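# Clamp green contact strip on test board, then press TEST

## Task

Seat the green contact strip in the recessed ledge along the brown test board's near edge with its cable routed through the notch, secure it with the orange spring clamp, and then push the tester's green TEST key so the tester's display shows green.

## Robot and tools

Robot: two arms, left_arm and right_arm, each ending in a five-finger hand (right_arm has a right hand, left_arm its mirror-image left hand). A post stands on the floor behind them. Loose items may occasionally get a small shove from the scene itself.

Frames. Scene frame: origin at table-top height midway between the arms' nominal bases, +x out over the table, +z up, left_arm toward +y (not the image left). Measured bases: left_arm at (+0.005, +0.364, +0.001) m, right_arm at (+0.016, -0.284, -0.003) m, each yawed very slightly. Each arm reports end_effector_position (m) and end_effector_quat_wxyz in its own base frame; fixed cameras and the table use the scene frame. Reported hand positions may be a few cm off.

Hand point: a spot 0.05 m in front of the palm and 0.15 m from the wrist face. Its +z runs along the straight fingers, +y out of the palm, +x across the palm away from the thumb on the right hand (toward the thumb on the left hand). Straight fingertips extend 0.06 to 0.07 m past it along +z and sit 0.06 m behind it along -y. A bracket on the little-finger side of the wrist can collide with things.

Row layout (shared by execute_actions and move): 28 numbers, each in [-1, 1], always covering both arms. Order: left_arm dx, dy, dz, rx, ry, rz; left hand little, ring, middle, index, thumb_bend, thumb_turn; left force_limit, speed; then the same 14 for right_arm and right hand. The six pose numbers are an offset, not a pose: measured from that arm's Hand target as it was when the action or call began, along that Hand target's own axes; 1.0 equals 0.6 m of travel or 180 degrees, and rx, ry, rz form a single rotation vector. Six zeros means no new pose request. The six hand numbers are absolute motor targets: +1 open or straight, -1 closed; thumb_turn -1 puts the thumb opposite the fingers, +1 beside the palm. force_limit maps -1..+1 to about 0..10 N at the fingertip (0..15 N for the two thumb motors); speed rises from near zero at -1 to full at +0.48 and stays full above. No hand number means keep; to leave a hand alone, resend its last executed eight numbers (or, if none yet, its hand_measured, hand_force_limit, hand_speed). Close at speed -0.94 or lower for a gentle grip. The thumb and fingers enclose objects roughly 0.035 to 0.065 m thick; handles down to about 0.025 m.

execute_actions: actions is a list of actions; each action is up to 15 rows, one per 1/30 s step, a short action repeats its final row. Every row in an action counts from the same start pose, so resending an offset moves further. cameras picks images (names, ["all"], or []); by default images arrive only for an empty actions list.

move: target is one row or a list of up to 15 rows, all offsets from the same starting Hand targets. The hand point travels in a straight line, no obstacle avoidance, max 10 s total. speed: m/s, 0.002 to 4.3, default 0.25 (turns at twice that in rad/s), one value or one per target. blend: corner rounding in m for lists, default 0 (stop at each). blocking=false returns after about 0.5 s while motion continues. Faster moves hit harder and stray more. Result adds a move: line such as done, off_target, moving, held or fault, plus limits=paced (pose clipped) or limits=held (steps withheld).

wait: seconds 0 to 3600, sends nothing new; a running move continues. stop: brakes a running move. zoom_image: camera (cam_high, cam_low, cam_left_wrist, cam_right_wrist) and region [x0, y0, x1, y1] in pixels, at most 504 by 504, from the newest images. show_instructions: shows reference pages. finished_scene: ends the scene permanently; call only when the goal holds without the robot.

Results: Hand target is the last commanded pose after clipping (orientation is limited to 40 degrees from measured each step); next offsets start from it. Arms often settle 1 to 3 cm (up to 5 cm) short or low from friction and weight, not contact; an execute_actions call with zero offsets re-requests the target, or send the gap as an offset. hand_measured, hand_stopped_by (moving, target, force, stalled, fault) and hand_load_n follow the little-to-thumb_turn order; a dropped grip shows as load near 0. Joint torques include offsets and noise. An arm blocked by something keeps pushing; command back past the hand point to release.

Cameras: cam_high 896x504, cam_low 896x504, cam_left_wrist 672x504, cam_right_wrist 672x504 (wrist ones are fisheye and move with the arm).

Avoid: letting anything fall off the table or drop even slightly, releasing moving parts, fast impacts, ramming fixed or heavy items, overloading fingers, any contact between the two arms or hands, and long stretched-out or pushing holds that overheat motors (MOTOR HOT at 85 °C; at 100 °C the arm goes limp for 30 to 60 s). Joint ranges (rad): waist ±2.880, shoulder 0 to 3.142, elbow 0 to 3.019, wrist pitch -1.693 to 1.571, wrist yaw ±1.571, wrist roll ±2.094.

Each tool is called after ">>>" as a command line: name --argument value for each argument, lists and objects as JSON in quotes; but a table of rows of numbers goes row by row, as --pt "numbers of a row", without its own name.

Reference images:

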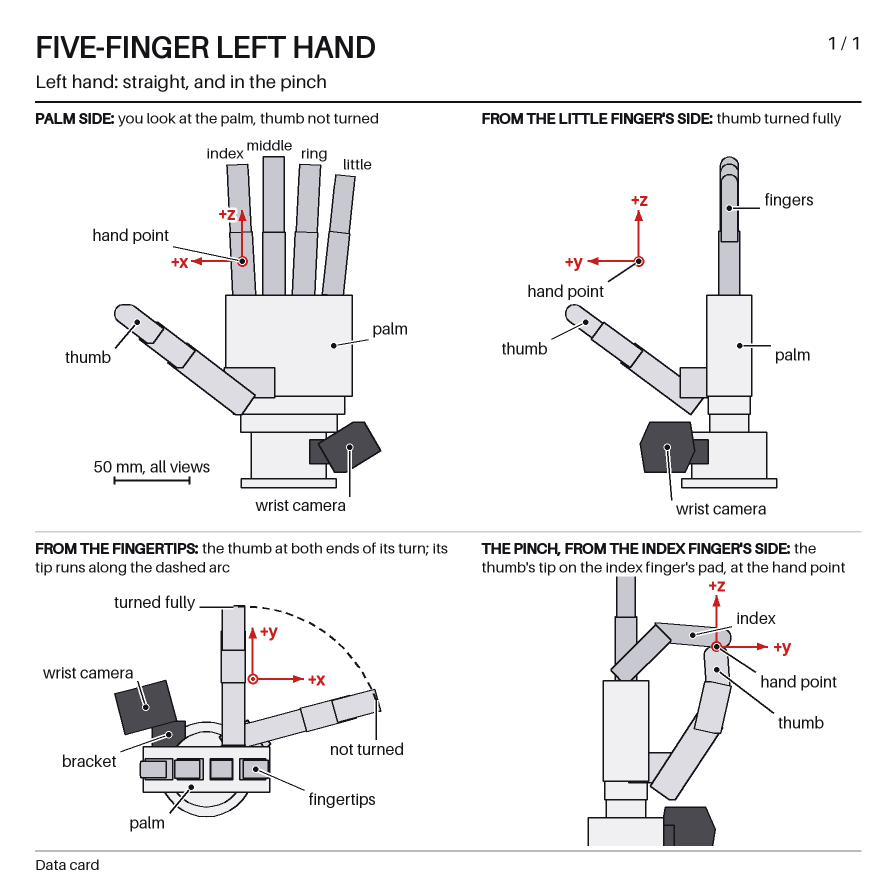

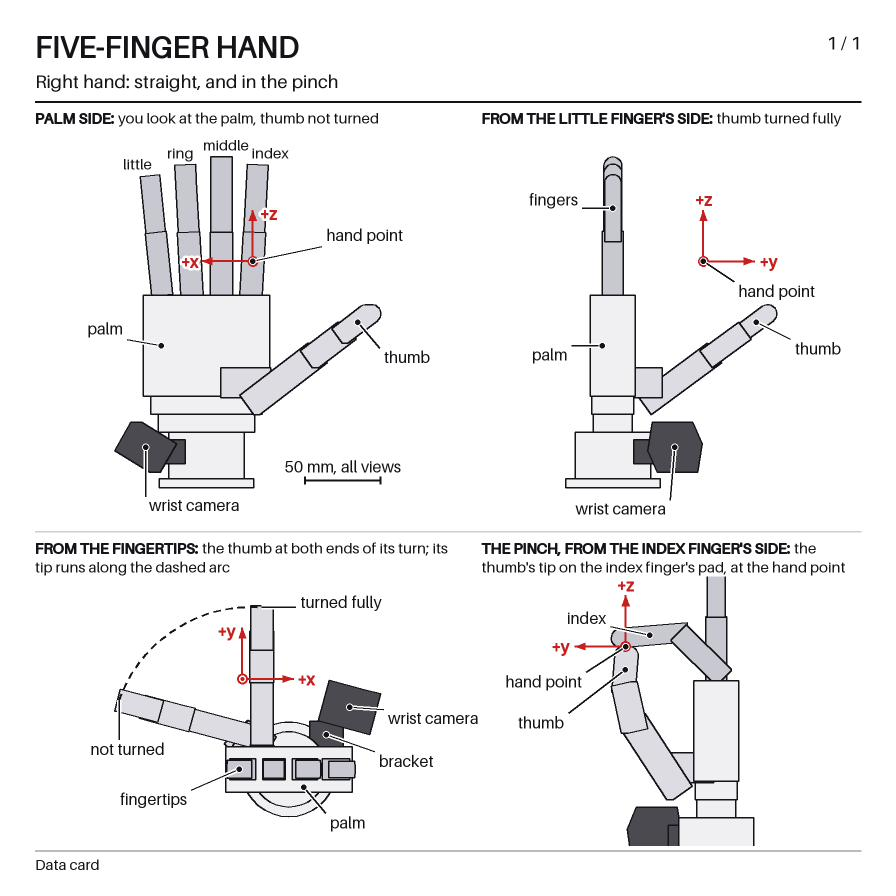

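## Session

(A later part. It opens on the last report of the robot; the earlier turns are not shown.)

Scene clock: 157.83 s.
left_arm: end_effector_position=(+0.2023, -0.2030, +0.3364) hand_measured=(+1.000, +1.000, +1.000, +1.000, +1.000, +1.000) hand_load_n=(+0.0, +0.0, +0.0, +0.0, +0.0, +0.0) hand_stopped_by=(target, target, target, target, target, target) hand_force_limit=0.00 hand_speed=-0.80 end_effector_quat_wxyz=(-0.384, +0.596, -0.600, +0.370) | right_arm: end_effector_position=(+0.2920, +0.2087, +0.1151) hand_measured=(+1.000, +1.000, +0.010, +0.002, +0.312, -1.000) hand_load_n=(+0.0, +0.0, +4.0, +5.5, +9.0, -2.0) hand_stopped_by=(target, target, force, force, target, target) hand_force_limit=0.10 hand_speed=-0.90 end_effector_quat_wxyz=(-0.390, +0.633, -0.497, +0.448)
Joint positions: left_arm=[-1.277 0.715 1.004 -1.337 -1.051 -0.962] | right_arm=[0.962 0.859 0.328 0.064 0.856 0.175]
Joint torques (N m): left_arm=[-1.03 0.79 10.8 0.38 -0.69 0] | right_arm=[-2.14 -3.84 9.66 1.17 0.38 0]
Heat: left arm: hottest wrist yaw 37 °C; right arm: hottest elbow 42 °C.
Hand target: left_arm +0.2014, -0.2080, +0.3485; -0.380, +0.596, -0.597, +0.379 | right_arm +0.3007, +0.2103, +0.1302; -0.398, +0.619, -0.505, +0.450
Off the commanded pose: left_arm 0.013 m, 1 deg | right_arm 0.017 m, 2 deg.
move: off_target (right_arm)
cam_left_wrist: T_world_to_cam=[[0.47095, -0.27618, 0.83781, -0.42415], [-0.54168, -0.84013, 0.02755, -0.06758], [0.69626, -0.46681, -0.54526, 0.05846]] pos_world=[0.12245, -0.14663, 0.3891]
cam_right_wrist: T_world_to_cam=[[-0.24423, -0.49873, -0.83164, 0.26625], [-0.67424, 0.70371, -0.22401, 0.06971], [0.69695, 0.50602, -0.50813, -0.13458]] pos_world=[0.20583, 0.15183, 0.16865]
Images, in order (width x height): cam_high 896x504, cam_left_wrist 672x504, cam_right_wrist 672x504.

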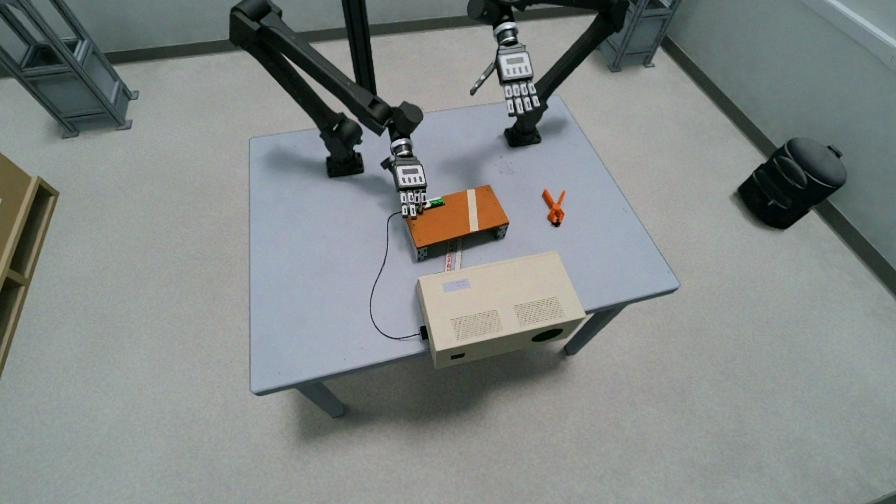

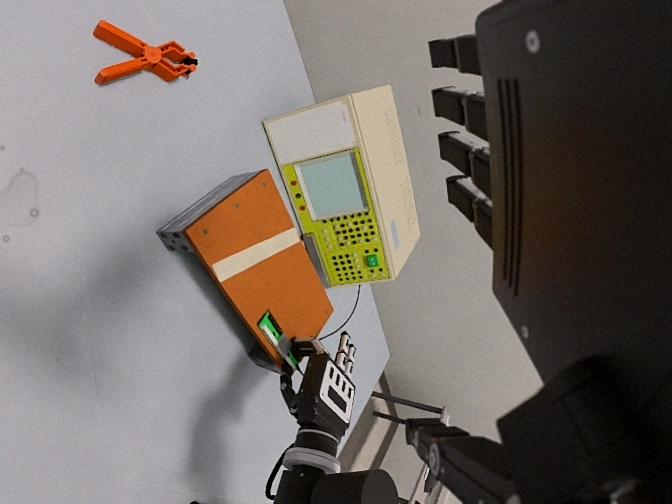

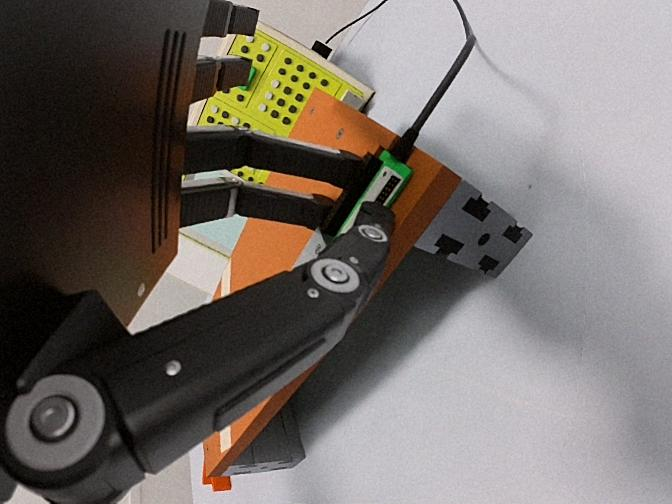

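>>> move --target '[0,0,0,0,0,0,1,1,1,1,1,1,0,-0.8,-0.0003,-0.0114,0.0022,0,0,0,1,1,-0.06,-0.06,0.31,-1,0.1,-0.9]' --speed 0.04 --cameras '["cam_right_wrist","cam_left_wrist","cam_high"]'

>>> zoom_image --camera "cam_right_wrist" --region '[340, 120, 500, 260]'

>>> zoom_image --camera "cam_left_wrist" --region '[250, 300, 310, 360]'

>>> zoom_image --camera "cam_high" --region '[398, 180, 458, 230]'

Scene clock: 158.93 s.
left_arm: end_effector_position=(+0.2023, -0.2030, +0.3364) hand_measured=(+1.000, +1.000, +1.000, +1.000, +1.000, +1.000) hand_load_n=(+0.0, +0.0, +0.0, +0.0, +0.0, -0.5) hand_stopped_by=(target, target, target, target, target, target) hand_force_limit=0.00 hand_speed=-0.80 end_effector_quat_wxyz=(-0.384, +0.596, -0.600, +0.370) | right_arm: end_effector_position=(+0.2916, +0.2080, +0.1147) hand_measured=(+1.000, +1.000, +0.010, +0.002, +0.312, -1.000) hand_load_n=(+0.0, +0.0, +5.0, +5.0, +9.0, -1.5) hand_stopped_by=(target, target, force, force, target, target) hand_force_limit=0.10 hand_speed=-0.90 end_effector_quat_wxyz=(-0.389, +0.635, -0.497, +0.446)
Joint positions: left_arm=[-1.277 0.715 1.004 -1.337 -1.051 -0.962] | right_arm=[0.958 0.854 0.328 0.055 0.847 0.175]
Joint torques (N m): left_arm=[-1.03 0.79 10.8 0.39 -0.68 0] | right_arm=[-2.49 -3.84 10.78 0.83 0.47 -0.03]
Heat: left arm: hottest wrist yaw 37 °C; right arm: hottest elbow 42 °C.
Hand target: left_arm +0.2014, -0.2080, +0.3485; -0.380, +0.596, -0.597, +0.379 | right_arm +0.3038, +0.2117, +0.1363; -0.398, +0.619, -0.505, +0.450
Off the commanded pose: left_arm 0.013 m, 1 deg | right_arm 0.025 m, 2 deg.
move: off_target (right_arm)
cam_left_wrist: T_world_to_cam=[[0.47095, -0.27618, 0.83781, -0.42415], [-0.54168, -0.84013, 0.02755, -0.06758], [0.69626, -0.46681, -0.54526, 0.05846]] pos_world=[0.12245, -0.14663, 0.3891]
cam_right_wrist: T_world_to_cam=[[-0.24677, -0.50008, -0.83008, 0.2663], [-0.67763, 0.70138, -0.2211, 0.071], [0.69276, 0.50793, -0.51194, -0.13282]] pos_world=[0.20583, 0.15084, 0.16875]
Images, in order (width x height): cam_high 896x504, cam_left_wrist 672x504, cam_right_wrist 672x504.

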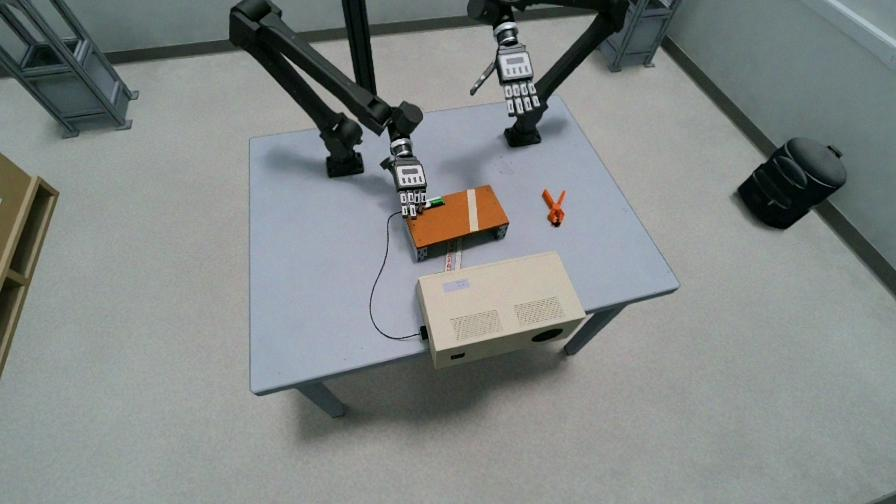

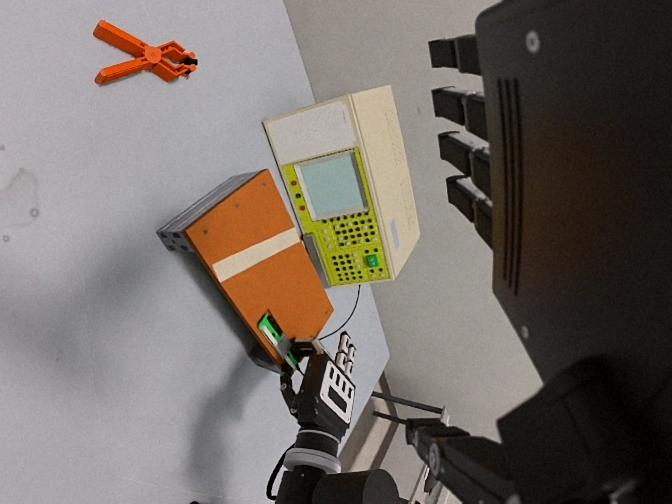

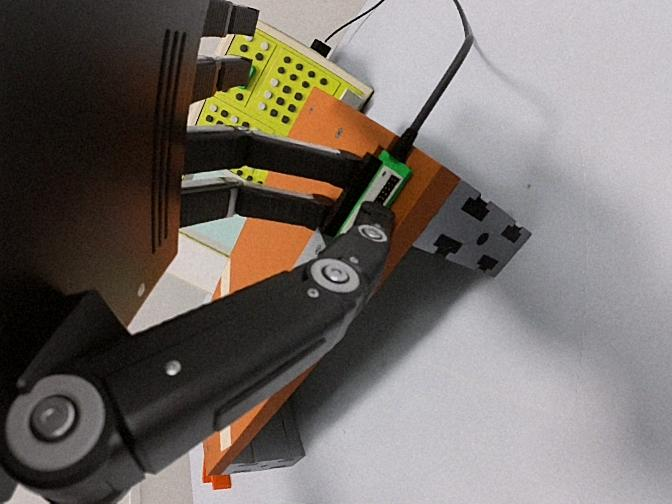

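Scaled by 3.150 from the camera's image (finer frame: 960x720).

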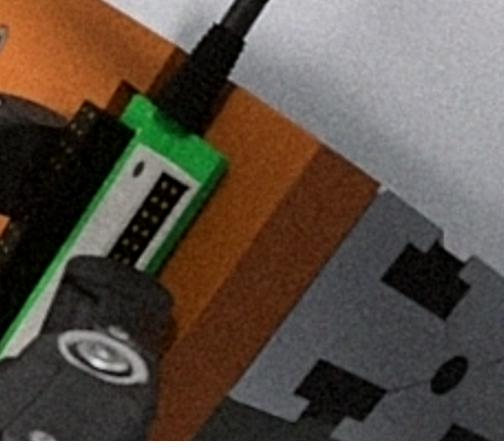

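Scaled by 8.400 from the camera's image (finer frame: 960x720).

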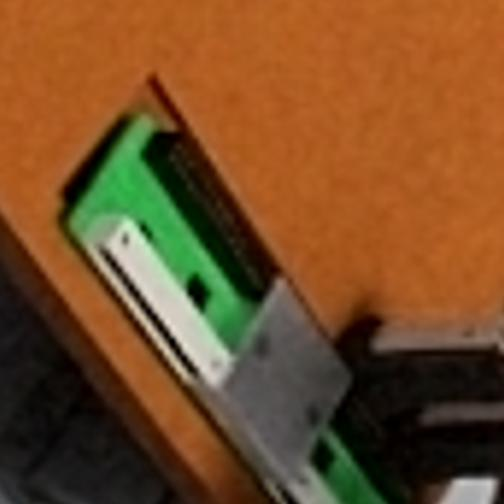

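Scaled by 8.400 from the camera's image (finer frame: 1280x720).

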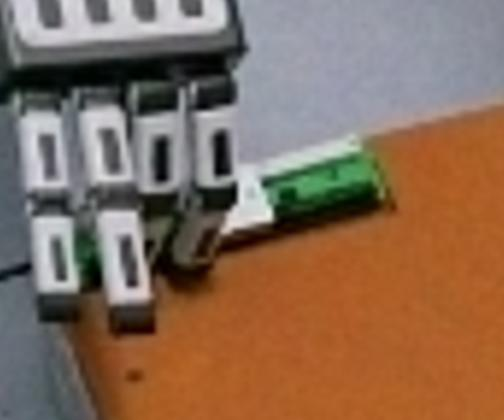

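>>> move --target '[0,0,0,0,0,0,1,1,1,1,1,1,0,-0.8,-0.0035,0.0203,0.0007,-0.0013,0.0079,0.0023,1,1,-0.06,-0.06,0.31,-1,0.1,-0.9]' --speed 0.04 --cameras '["cam_right_wrist","cam_left_wrist"]'

>>> zoom_image --camera "cam_right_wrist" --region '[340, 120, 500, 260]'

>>> zoom_image --camera "cam_left_wrist" --region '[250, 300, 310, 360]'

Scene clock: 160.60 s.
left_arm: end_effector_position=(+0.2023, -0.2030, +0.3364) hand_measured=(+1.000, +1.000, +1.000, +1.000, +1.000, +1.000) hand_load_n=(+0.0, +0.0, +0.0, +0.0, +0.0, -0.5) hand_stopped_by=(target, target, target, target, target, target) hand_force_limit=0.00 hand_speed=-0.80 end_effector_quat_wxyz=(-0.384, +0.596, -0.600, +0.370) | right_arm: end_effector_position=(+0.2941, +0.2055, +0.1142) hand_measured=(+1.000, +1.000, +0.010, +0.002, +0.312, -1.000) hand_load_n=(-0.5, +0.0, +5.0, +4.0, +7.0, +0.0) hand_stopped_by=(target, target, force, force, target, target) hand_force_limit=0.10 hand_speed=-0.90 end_effector_quat_wxyz=(-0.387, +0.621, -0.509, +0.452)
Joint positions: left_arm=[-1.277 0.715 1.004 -1.337 -1.051 -0.962] | right_arm=[0.962 0.87 0.328 0.065 0.884 0.204]
Joint torques (N m): left_arm=[-1.03 0.79 10.8 0.39 -0.69 -0.01] | right_arm=[-0.79 -2.14 9.68 1.47 0.71 0]
Heat: left arm: hottest wrist yaw 37 °C; right arm: hottest elbow 42 °C.
Hand target: left_arm +0.2014, -0.2080, +0.3485; -0.380, +0.596, -0.597, +0.379 | right_arm +0.3008, +0.2117, +0.1243; -0.392, +0.613, -0.513, +0.456
Off the commanded pose: left_arm 0.013 m, 1 deg | right_arm 0.014 m, 1 deg.
move: off_target (right_arm)
cam_left_wrist: T_world_to_cam=[[0.47095, -0.27618, 0.83781, -0.42415], [-0.54168, -0.84013, 0.02755, -0.06758], [0.69626, -0.46681, -0.54526, 0.05846]] pos_world=[0.12245, -0.14663, 0.3891]
cam_right_wrist: T_world_to_cam=[[-0.25711, -0.47955, -0.839, 0.26509], [-0.64887, 0.72905, -0.21785, 0.05979], [0.71614, 0.48839, -0.49861, -0.13794]] pos_world=[0.20574, 0.1509, 0.16667]
Images, in order (width x height): cam_left_wrist 672x504, cam_right_wrist 672x504.

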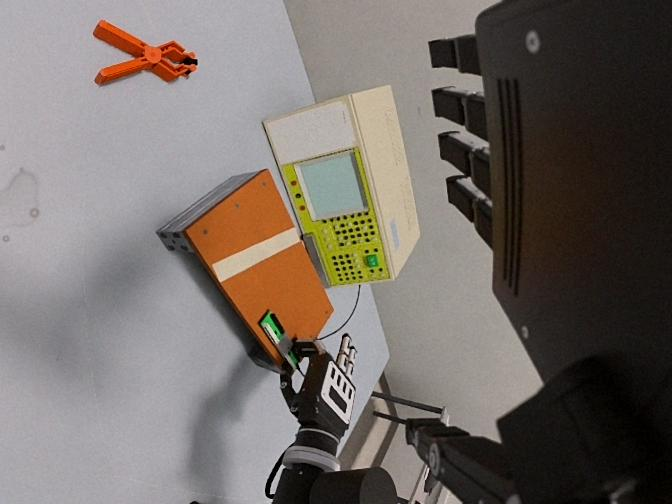

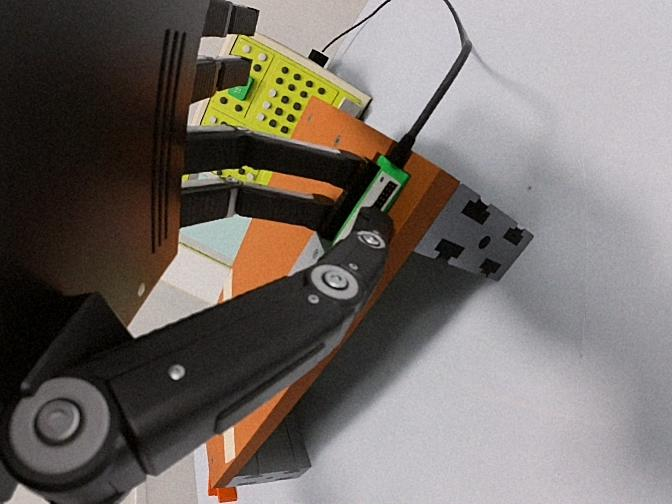

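Scaled by 3.150 from the camera's image (finer frame: 960x720).

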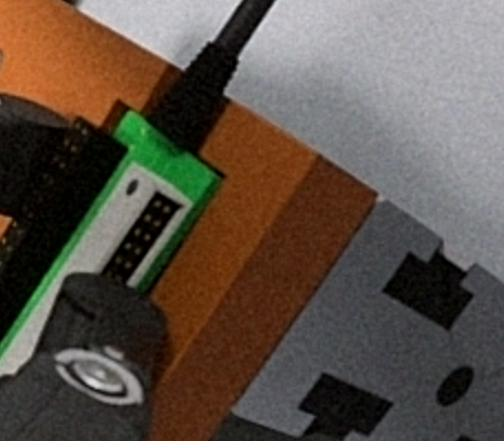

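Scaled by 8.400 from the camera's image (finer frame: 960x720).

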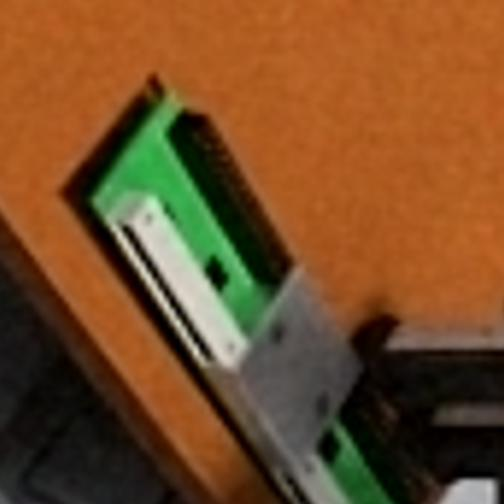

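>>> move --target '[0,0,0,0,0,0,1,1,1,1,1,1,0,-0.8,-0.0013,0.0083,0.0025,0.0007,-0.0042,-0.0012,1,1,-0.06,-0.06,0.31,-1,0.1,-0.9]' --speed 0.03 --cameras '["cam_right_wrist","cam_left_wrist","cam_high"]'

>>> zoom_image --camera "cam_right_wrist" --region '[340, 120, 500, 260]'

>>> zoom_image --camera "cam_left_wrist" --region '[250, 300, 310, 360]'

>>> zoom_image --camera "cam_high" --region '[398, 180, 458, 230]'

Scene clock: 161.63 s.
left_arm: end_effector_position=(+0.2023, -0.2030, +0.3364) hand_measured=(+1.000, +1.000, +1.000, +1.000, +1.000, +1.000) hand_load_n=(+0.0, +0.0, +0.0, +0.0, +0.0, +0.0) hand_stopped_by=(target, target, target, target, target, target) hand_force_limit=0.00 hand_speed=-0.80 end_effector_quat_wxyz=(-0.384, +0.596, -0.600, +0.370) | right_arm: end_effector_position=(+0.2959, +0.2088, +0.1148) hand_measured=(+1.000, +1.000, +0.010, +0.002, +0.312, -1.000) hand_load_n=(+0.0, +0.0, +7.0, +2.5, +6.5, +0.0) hand_stopped_by=(target, target, force, force, target, target) hand_force_limit=0.10 hand_speed=-0.90 end_effector_quat_wxyz=(-0.392, +0.619, -0.509, +0.451)
Joint positions: left_arm=[-1.277 0.715 1.004 -1.337 -1.051 -0.962] | right_arm=[0.962 0.881 0.328 0.09 0.882 0.202]
Joint torques (N m): left_arm=[-1.03 0.79 10.8 0.38 -0.69 0] | right_arm=[-1.38 -2.55 8.58 2.03 0.16 -0.11]
Heat: left arm: hottest wrist yaw 37 °C; right arm: hottest elbow 42 °C.
Hand target: left_arm +0.2014, -0.2080, +0.3485; -0.380, +0.596, -0.597, +0.379 | right_arm +0.3008, +0.2116, +0.1190; -0.395, +0.616, -0.509, +0.453
Off the commanded pose: left_arm 0.013 m, 1 deg | right_arm 0.007 m, 0 deg.
move: done
cam_left_wrist: T_world_to_cam=[[0.47095, -0.27618, 0.83781, -0.42415], [-0.54168, -0.84013, 0.02755, -0.06758], [0.69626, -0.46681, -0.54526, 0.05846]] pos_world=[0.12245, -0.14663, 0.3891]
cam_right_wrist: T_world_to_cam=[[-0.25028, -0.47229, -0.84517, 0.2648], [-0.64959, 0.72921, -0.21512, 0.05864], [0.71791, 0.49517, -0.4893, -0.14356]] pos_world=[0.20743, 0.15338, 0.16617]
Images, in order (width x height): cam_high 896x504, cam_left_wrist 672x504, cam_right_wrist 672x504.

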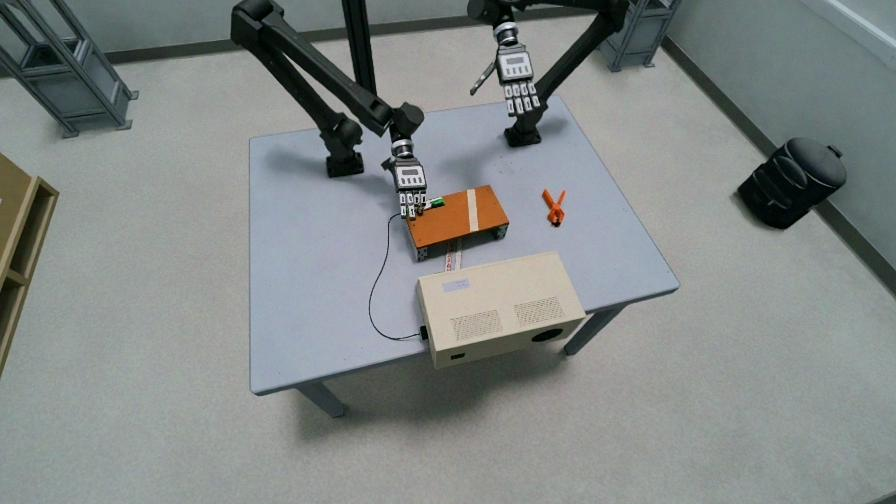

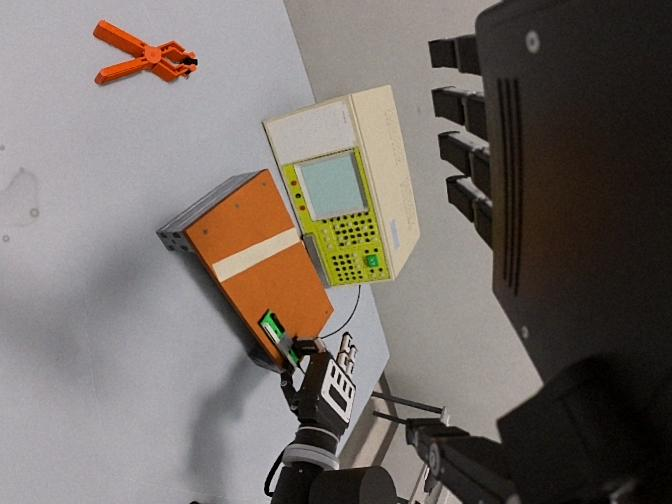

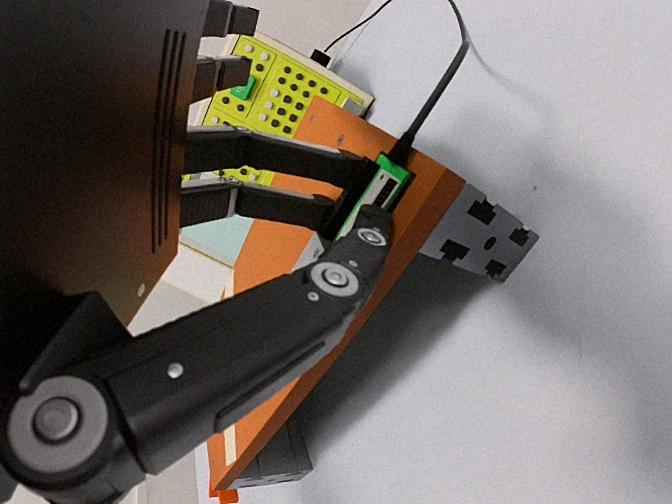

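Scaled by 3.150 from the camera's image (finer frame: 960x720).

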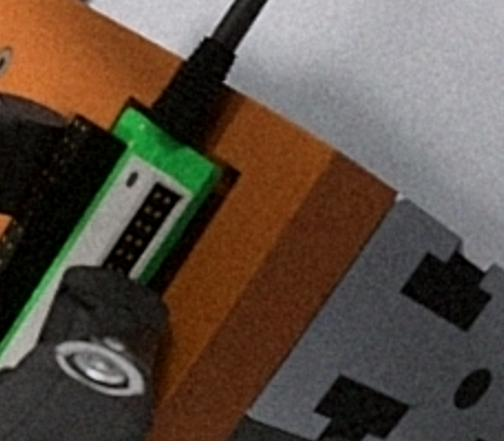

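Scaled by 8.400 from the camera's image (finer frame: 960x720).

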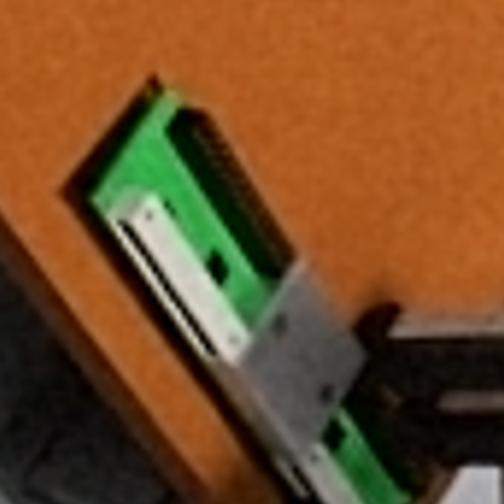

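Scaled by 8.400 from the camera's image (finer frame: 1280x720).

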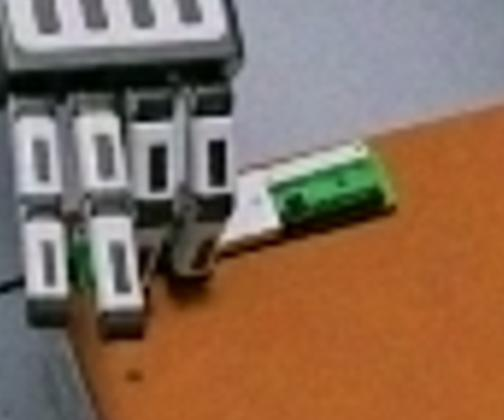

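>>> move --target '[0,0,0,0,0,0,1,1,1,1,1,1,0,-0.8,-0.0008,0.0027,-0.0096,0.0004,-0.0026,-0.0008,1,1,-0.06,-0.06,0.31,-1,0.1,-0.9]' --speed 0.03 --cameras '["cam_right_wrist","cam_left_wrist"]'

>>> zoom_image --camera "cam_right_wrist" --region '[340, 120, 500, 260]'

>>> zoom_image --camera "cam_left_wrist" --region '[250, 300, 310, 360]'

Scene clock: 163.13 s.
left_arm: end_effector_position=(+0.2023, -0.2030, +0.3364) hand_measured=(+1.000, +1.000, +1.000, +1.000, +1.000, +1.000) hand_load_n=(-0.5, +0.0, +0.0, -0.5, +0.0, -0.5) hand_stopped_by=(target, target, target, target, target, target) hand_force_limit=0.00 hand_speed=-0.80 end_effector_quat_wxyz=(-0.384, +0.596, -0.600, +0.370) | right_arm: end_effector_position=(+0.2960, +0.2085, +0.1155) hand_measured=(+1.000, +1.000, +0.010, +0.002, +0.312, -1.000) hand_load_n=(+0.0, +0.0, +6.0, +3.0, +7.5, +0.0) hand_stopped_by=(target, target, force, force, target, target) hand_force_limit=0.10 hand_speed=-0.90 end_effector_quat_wxyz=(-0.393, +0.618, -0.510, +0.452)
Joint positions: left_arm=[-1.277 0.715 1.004 -1.337 -1.051 -0.962] | right_arm=[0.962 0.879 0.328 0.09 0.883 0.202]
Joint torques (N m): left_arm=[-1.03 0.79 10.8 0.38 -0.68 0] | right_arm=[0.03 -3.96 8.03 1.26 0.34 -0.05]
Heat: left arm: hottest wrist yaw 37 °C; right arm: hottest elbow 42 °C.
Hand target: left_arm +0.2014, -0.2080, +0.3485; -0.380, +0.596, -0.597, +0.379 | right_arm +0.2948, +0.2117, +0.1190; -0.397, +0.619, -0.506, +0.451
Off the commanded pose: left_arm 0.013 m, 1 deg | right_arm 0.005 m, 1 deg.
move: done
cam_left_wrist: T_world_to_cam=[[0.47095, -0.27618, 0.83781, -0.42415], [-0.54168, -0.84013, 0.02755, -0.06758], [0.69626, -0.46681, -0.54526, 0.05846]] pos_world=[0.12245, -0.14663, 0.3891]
cam_right_wrist: T_world_to_cam=[[-0.24953, -0.47091, -0.84615, 0.26482], [-0.64822, 0.73038, -0.21531, 0.05838], [0.7194, 0.49477, -0.48751, -0.14373]] pos_world=[0.20733, 0.15318, 0.16658]
Images, in order (width x height): cam_left_wrist 672x504, cam_right_wrist 672x504.

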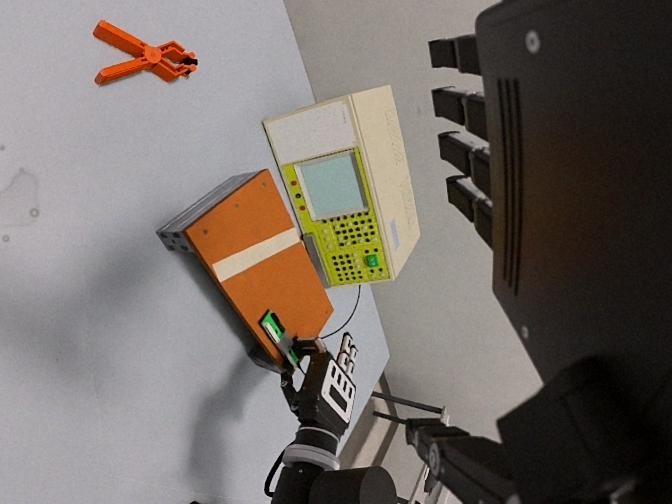

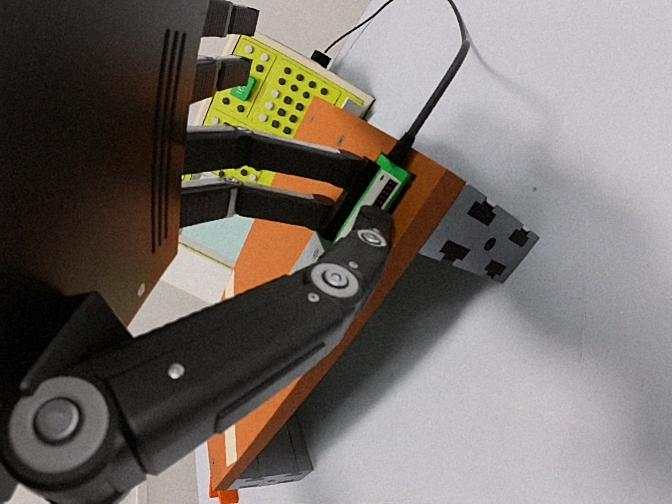

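Scaled by 3.150 from the camera's image (finer frame: 960x720).

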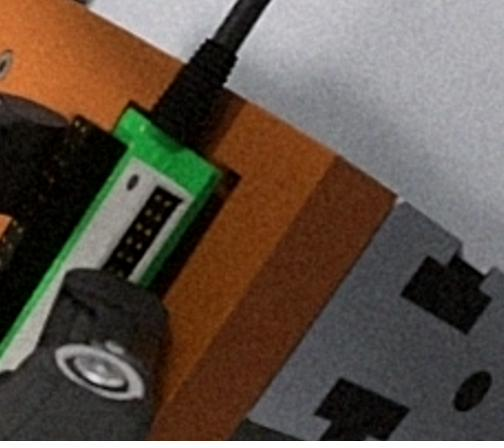

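Scaled by 8.400 from the camera's image (finer frame: 960x720).

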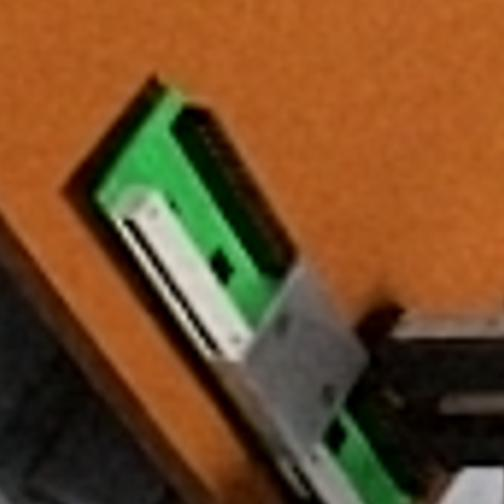

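>>> move --target '[0,0,0,0,0,0,1,1,1,1,1,1,0,-0.8,-0.0008,0.0027,-0.0096,0,0,0,1,1,-0.06,-0.06,0.31,-1,0.1,-0.9]' --speed 0.03 --cameras '["cam_right_wrist","cam_left_wrist"]'

>>> zoom_image --camera "cam_right_wrist" --region '[340, 120, 500, 260]'

>>> zoom_image --camera "cam_left_wrist" --region '[250, 300, 310, 360]'

Scene clock: 163.97 s.
left_arm: end_effector_position=(+0.2023, -0.2030, +0.3364) hand_measured=(+1.000, +1.000, +1.000, +1.000, +1.000, +1.000) hand_load_n=(+0.0, +0.0, -0.5, +0.0, +0.0, -0.5) hand_stopped_by=(target, target, target, target, target, target) hand_force_limit=0.00 hand_speed=-0.80 end_effector_quat_wxyz=(-0.384, +0.596, -0.600, +0.370) | right_arm: end_effector_position=(+0.2911, +0.2070, +0.1153) hand_measured=(+1.000, +1.000, +0.010, +0.002, +0.312, -1.000) hand_load_n=(+0.0, +0.0, +6.5, +3.5, +7.5, +0.0) hand_stopped_by=(target, target, force, force, target, target) hand_force_limit=0.10 hand_speed=-0.90 end_effector_quat_wxyz=(-0.390, +0.620, -0.506, +0.455)
Joint positions: left_arm=[-1.277 0.715 1.004 -1.337 -1.051 -0.962] | right_arm=[0.98 0.865 0.323 0.071 0.901 0.202]
Joint torques (N m): left_arm=[-1.03 0.79 10.8 0.39 -0.69 0] | right_arm=[0.44 -3.66 8.05 1.02 0.44 0.11]
Heat: left arm: hottest wrist yaw 37 °C; right arm: hottest elbow 42 °C.
Hand target: left_arm +0.2014, -0.2080, +0.3485; -0.380, +0.596, -0.597, +0.379 | right_arm +0.2888, +0.2116, +0.1189; -0.397, +0.619, -0.506, +0.451
Off the commanded pose: left_arm 0.013 m, 1 deg | right_arm 0.006 m, 1 deg.
move: done
cam_left_wrist: T_world_to_cam=[[0.47095, -0.27618, 0.83781, -0.42415], [-0.54168, -0.84013, 0.02755, -0.06758], [0.69626, -0.46681, -0.54526, 0.05846]] pos_world=[0.12245, -0.14663, 0.3891]
cam_right_wrist: T_world_to_cam=[[-0.24757, -0.48154, -0.84073, 0.26373], [-0.64906, 0.72668, -0.22508, 0.05844], [0.71932, 0.48996, -0.49245, -0.13791]] pos_world=[0.20242, 0.1521, 0.16697]
Images, in order (width x height): cam_left_wrist 672x504, cam_right_wrist 672x504.

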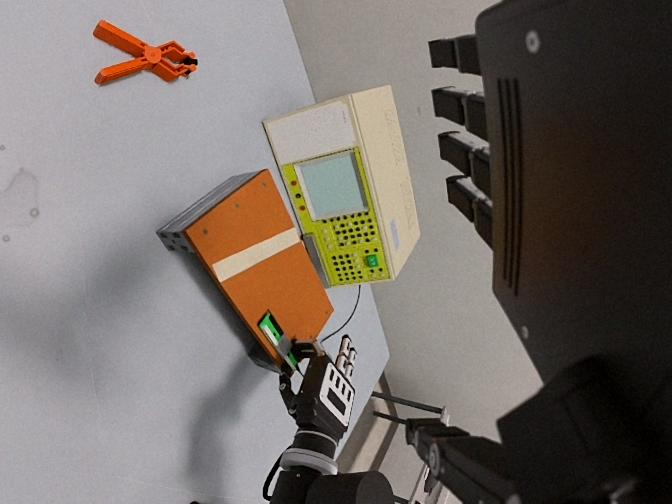

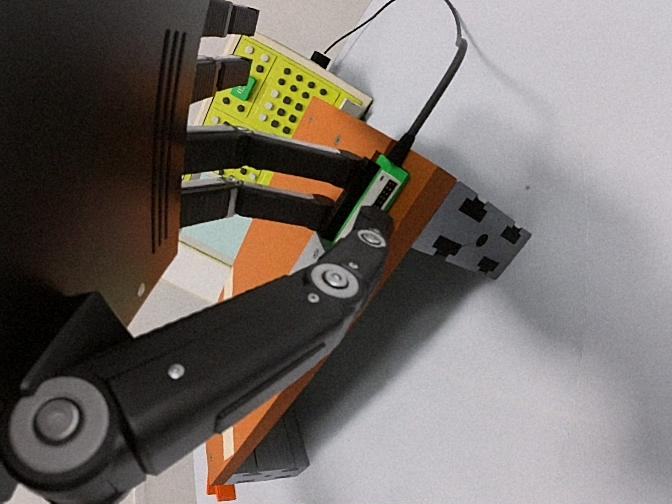

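Scaled by 3.150 from the camera's image (finer frame: 960x720).

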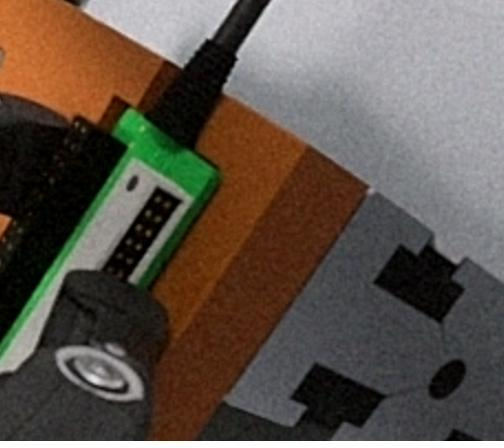

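Scaled by 8.400 from the camera's image (finer frame: 960x720).

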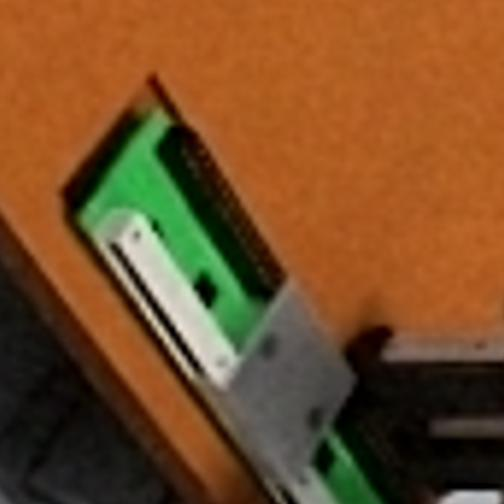

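>>> move --target '[0,0,0,0,0,0,1,1,1,1,1,1,0,-0.8,0,0,0,0,0,0,1,1,0.12,0.12,0.31,-1,0.1,-0.93]' --speed 0.03 --cameras '["cam_right_wrist","cam_left_wrist","cam_high"]'

>>> zoom_image --camera "cam_right_wrist" --region '[340, 120, 500, 260]'

>>> zoom_image --camera "cam_left_wrist" --region '[250, 300, 310, 360]'

>>> zoom_image --camera "cam_high" --region '[398, 180, 458, 230]'

Scene clock: 165.27 s.
left_arm: end_effector_position=(+0.2023, -0.2030, +0.3364) hand_measured=(+1.000, +1.000, +1.000, +1.000, +1.000, +1.000) hand_load_n=(+0.0, +0.0, +0.0, +0.0, +0.0, +0.0) hand_stopped_by=(target, target, target, target, target, target) hand_force_limit=0.00 hand_speed=-0.80 end_effector_quat_wxyz=(-0.384, +0.596, -0.600, +0.370) | right_arm: end_effector_position=(+0.2910, +0.2068, +0.1151) hand_measured=(+1.000, +1.000, +0.120, +0.120, +0.310, -1.000) hand_load_n=(+0.0, +0.0, +0.0, +0.0, +0.0, +0.0) hand_stopped_by=(target, target, target, target, target, target) hand_force_limit=0.10 hand_speed=-0.93 end_effector_quat_wxyz=(-0.389, +0.620, -0.506, +0.455)
Joint positions: left_arm=[-1.277 0.715 1.004 -1.337 -1.051 -0.962] | right_arm=[0.98 0.865 0.323 0.069 0.901 0.202]
Joint torques (N m): left_arm=[-1.03 0.73 10.8 0.38 -0.69 0] | right_arm=[0.26 -3.84 8.08 1.05 0.42 0.1]
Heat: left arm: hottest wrist yaw 37 °C; right arm: hottest elbow 42 °C.
Hand target: left_arm +0.2014, -0.2080, +0.3485; -0.380, +0.596, -0.597, +0.379 | right_arm +0.2888, +0.2116, +0.1189; -0.397, +0.619, -0.506, +0.451
Off the commanded pose: left_arm 0.013 m, 1 deg | right_arm 0.007 m, 1 deg.
move: done
cam_left_wrist: T_world_to_cam=[[0.47095, -0.27618, 0.83781, -0.42415], [-0.54168, -0.84013, 0.02755, -0.06758], [0.69626, -0.46681, -0.54526, 0.05846]] pos_world=[0.12245, -0.14663, 0.3891]
cam_right_wrist: T_world_to_cam=[[-0.2481, -0.48234, -0.84012, 0.26373], [-0.64918, 0.72648, -0.22538, 0.05859], [0.71904, 0.48947, -0.49336, -0.13763]] pos_world=[0.20242, 0.152, 0.16687]
Images, in order (width x height): cam_high 896x504, cam_left_wrist 672x504, cam_right_wrist 672x504.

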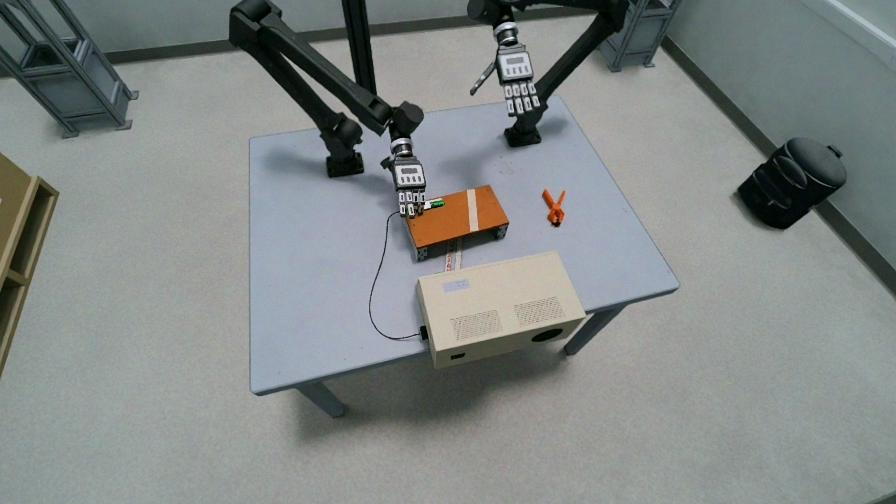

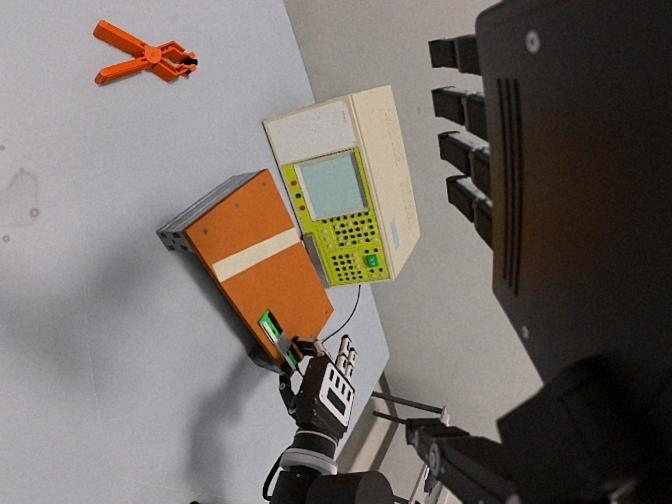

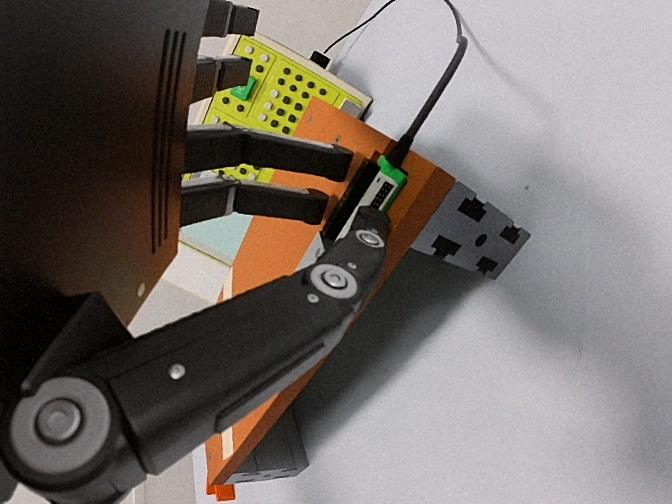

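Scaled by 3.150 from the camera's image (finer frame: 960x720).

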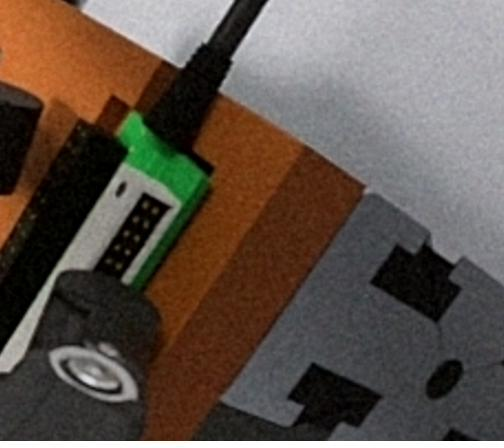

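Scaled by 8.400 from the camera's image (finer frame: 960x720).

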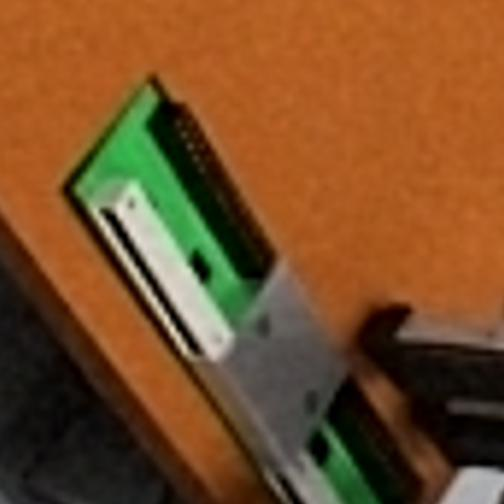

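Scaled by 8.400 from the camera's image (finer frame: 1280x720).

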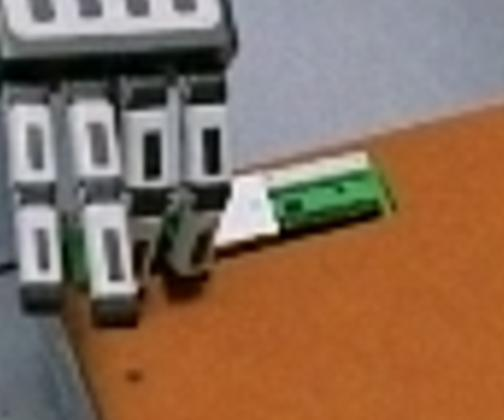

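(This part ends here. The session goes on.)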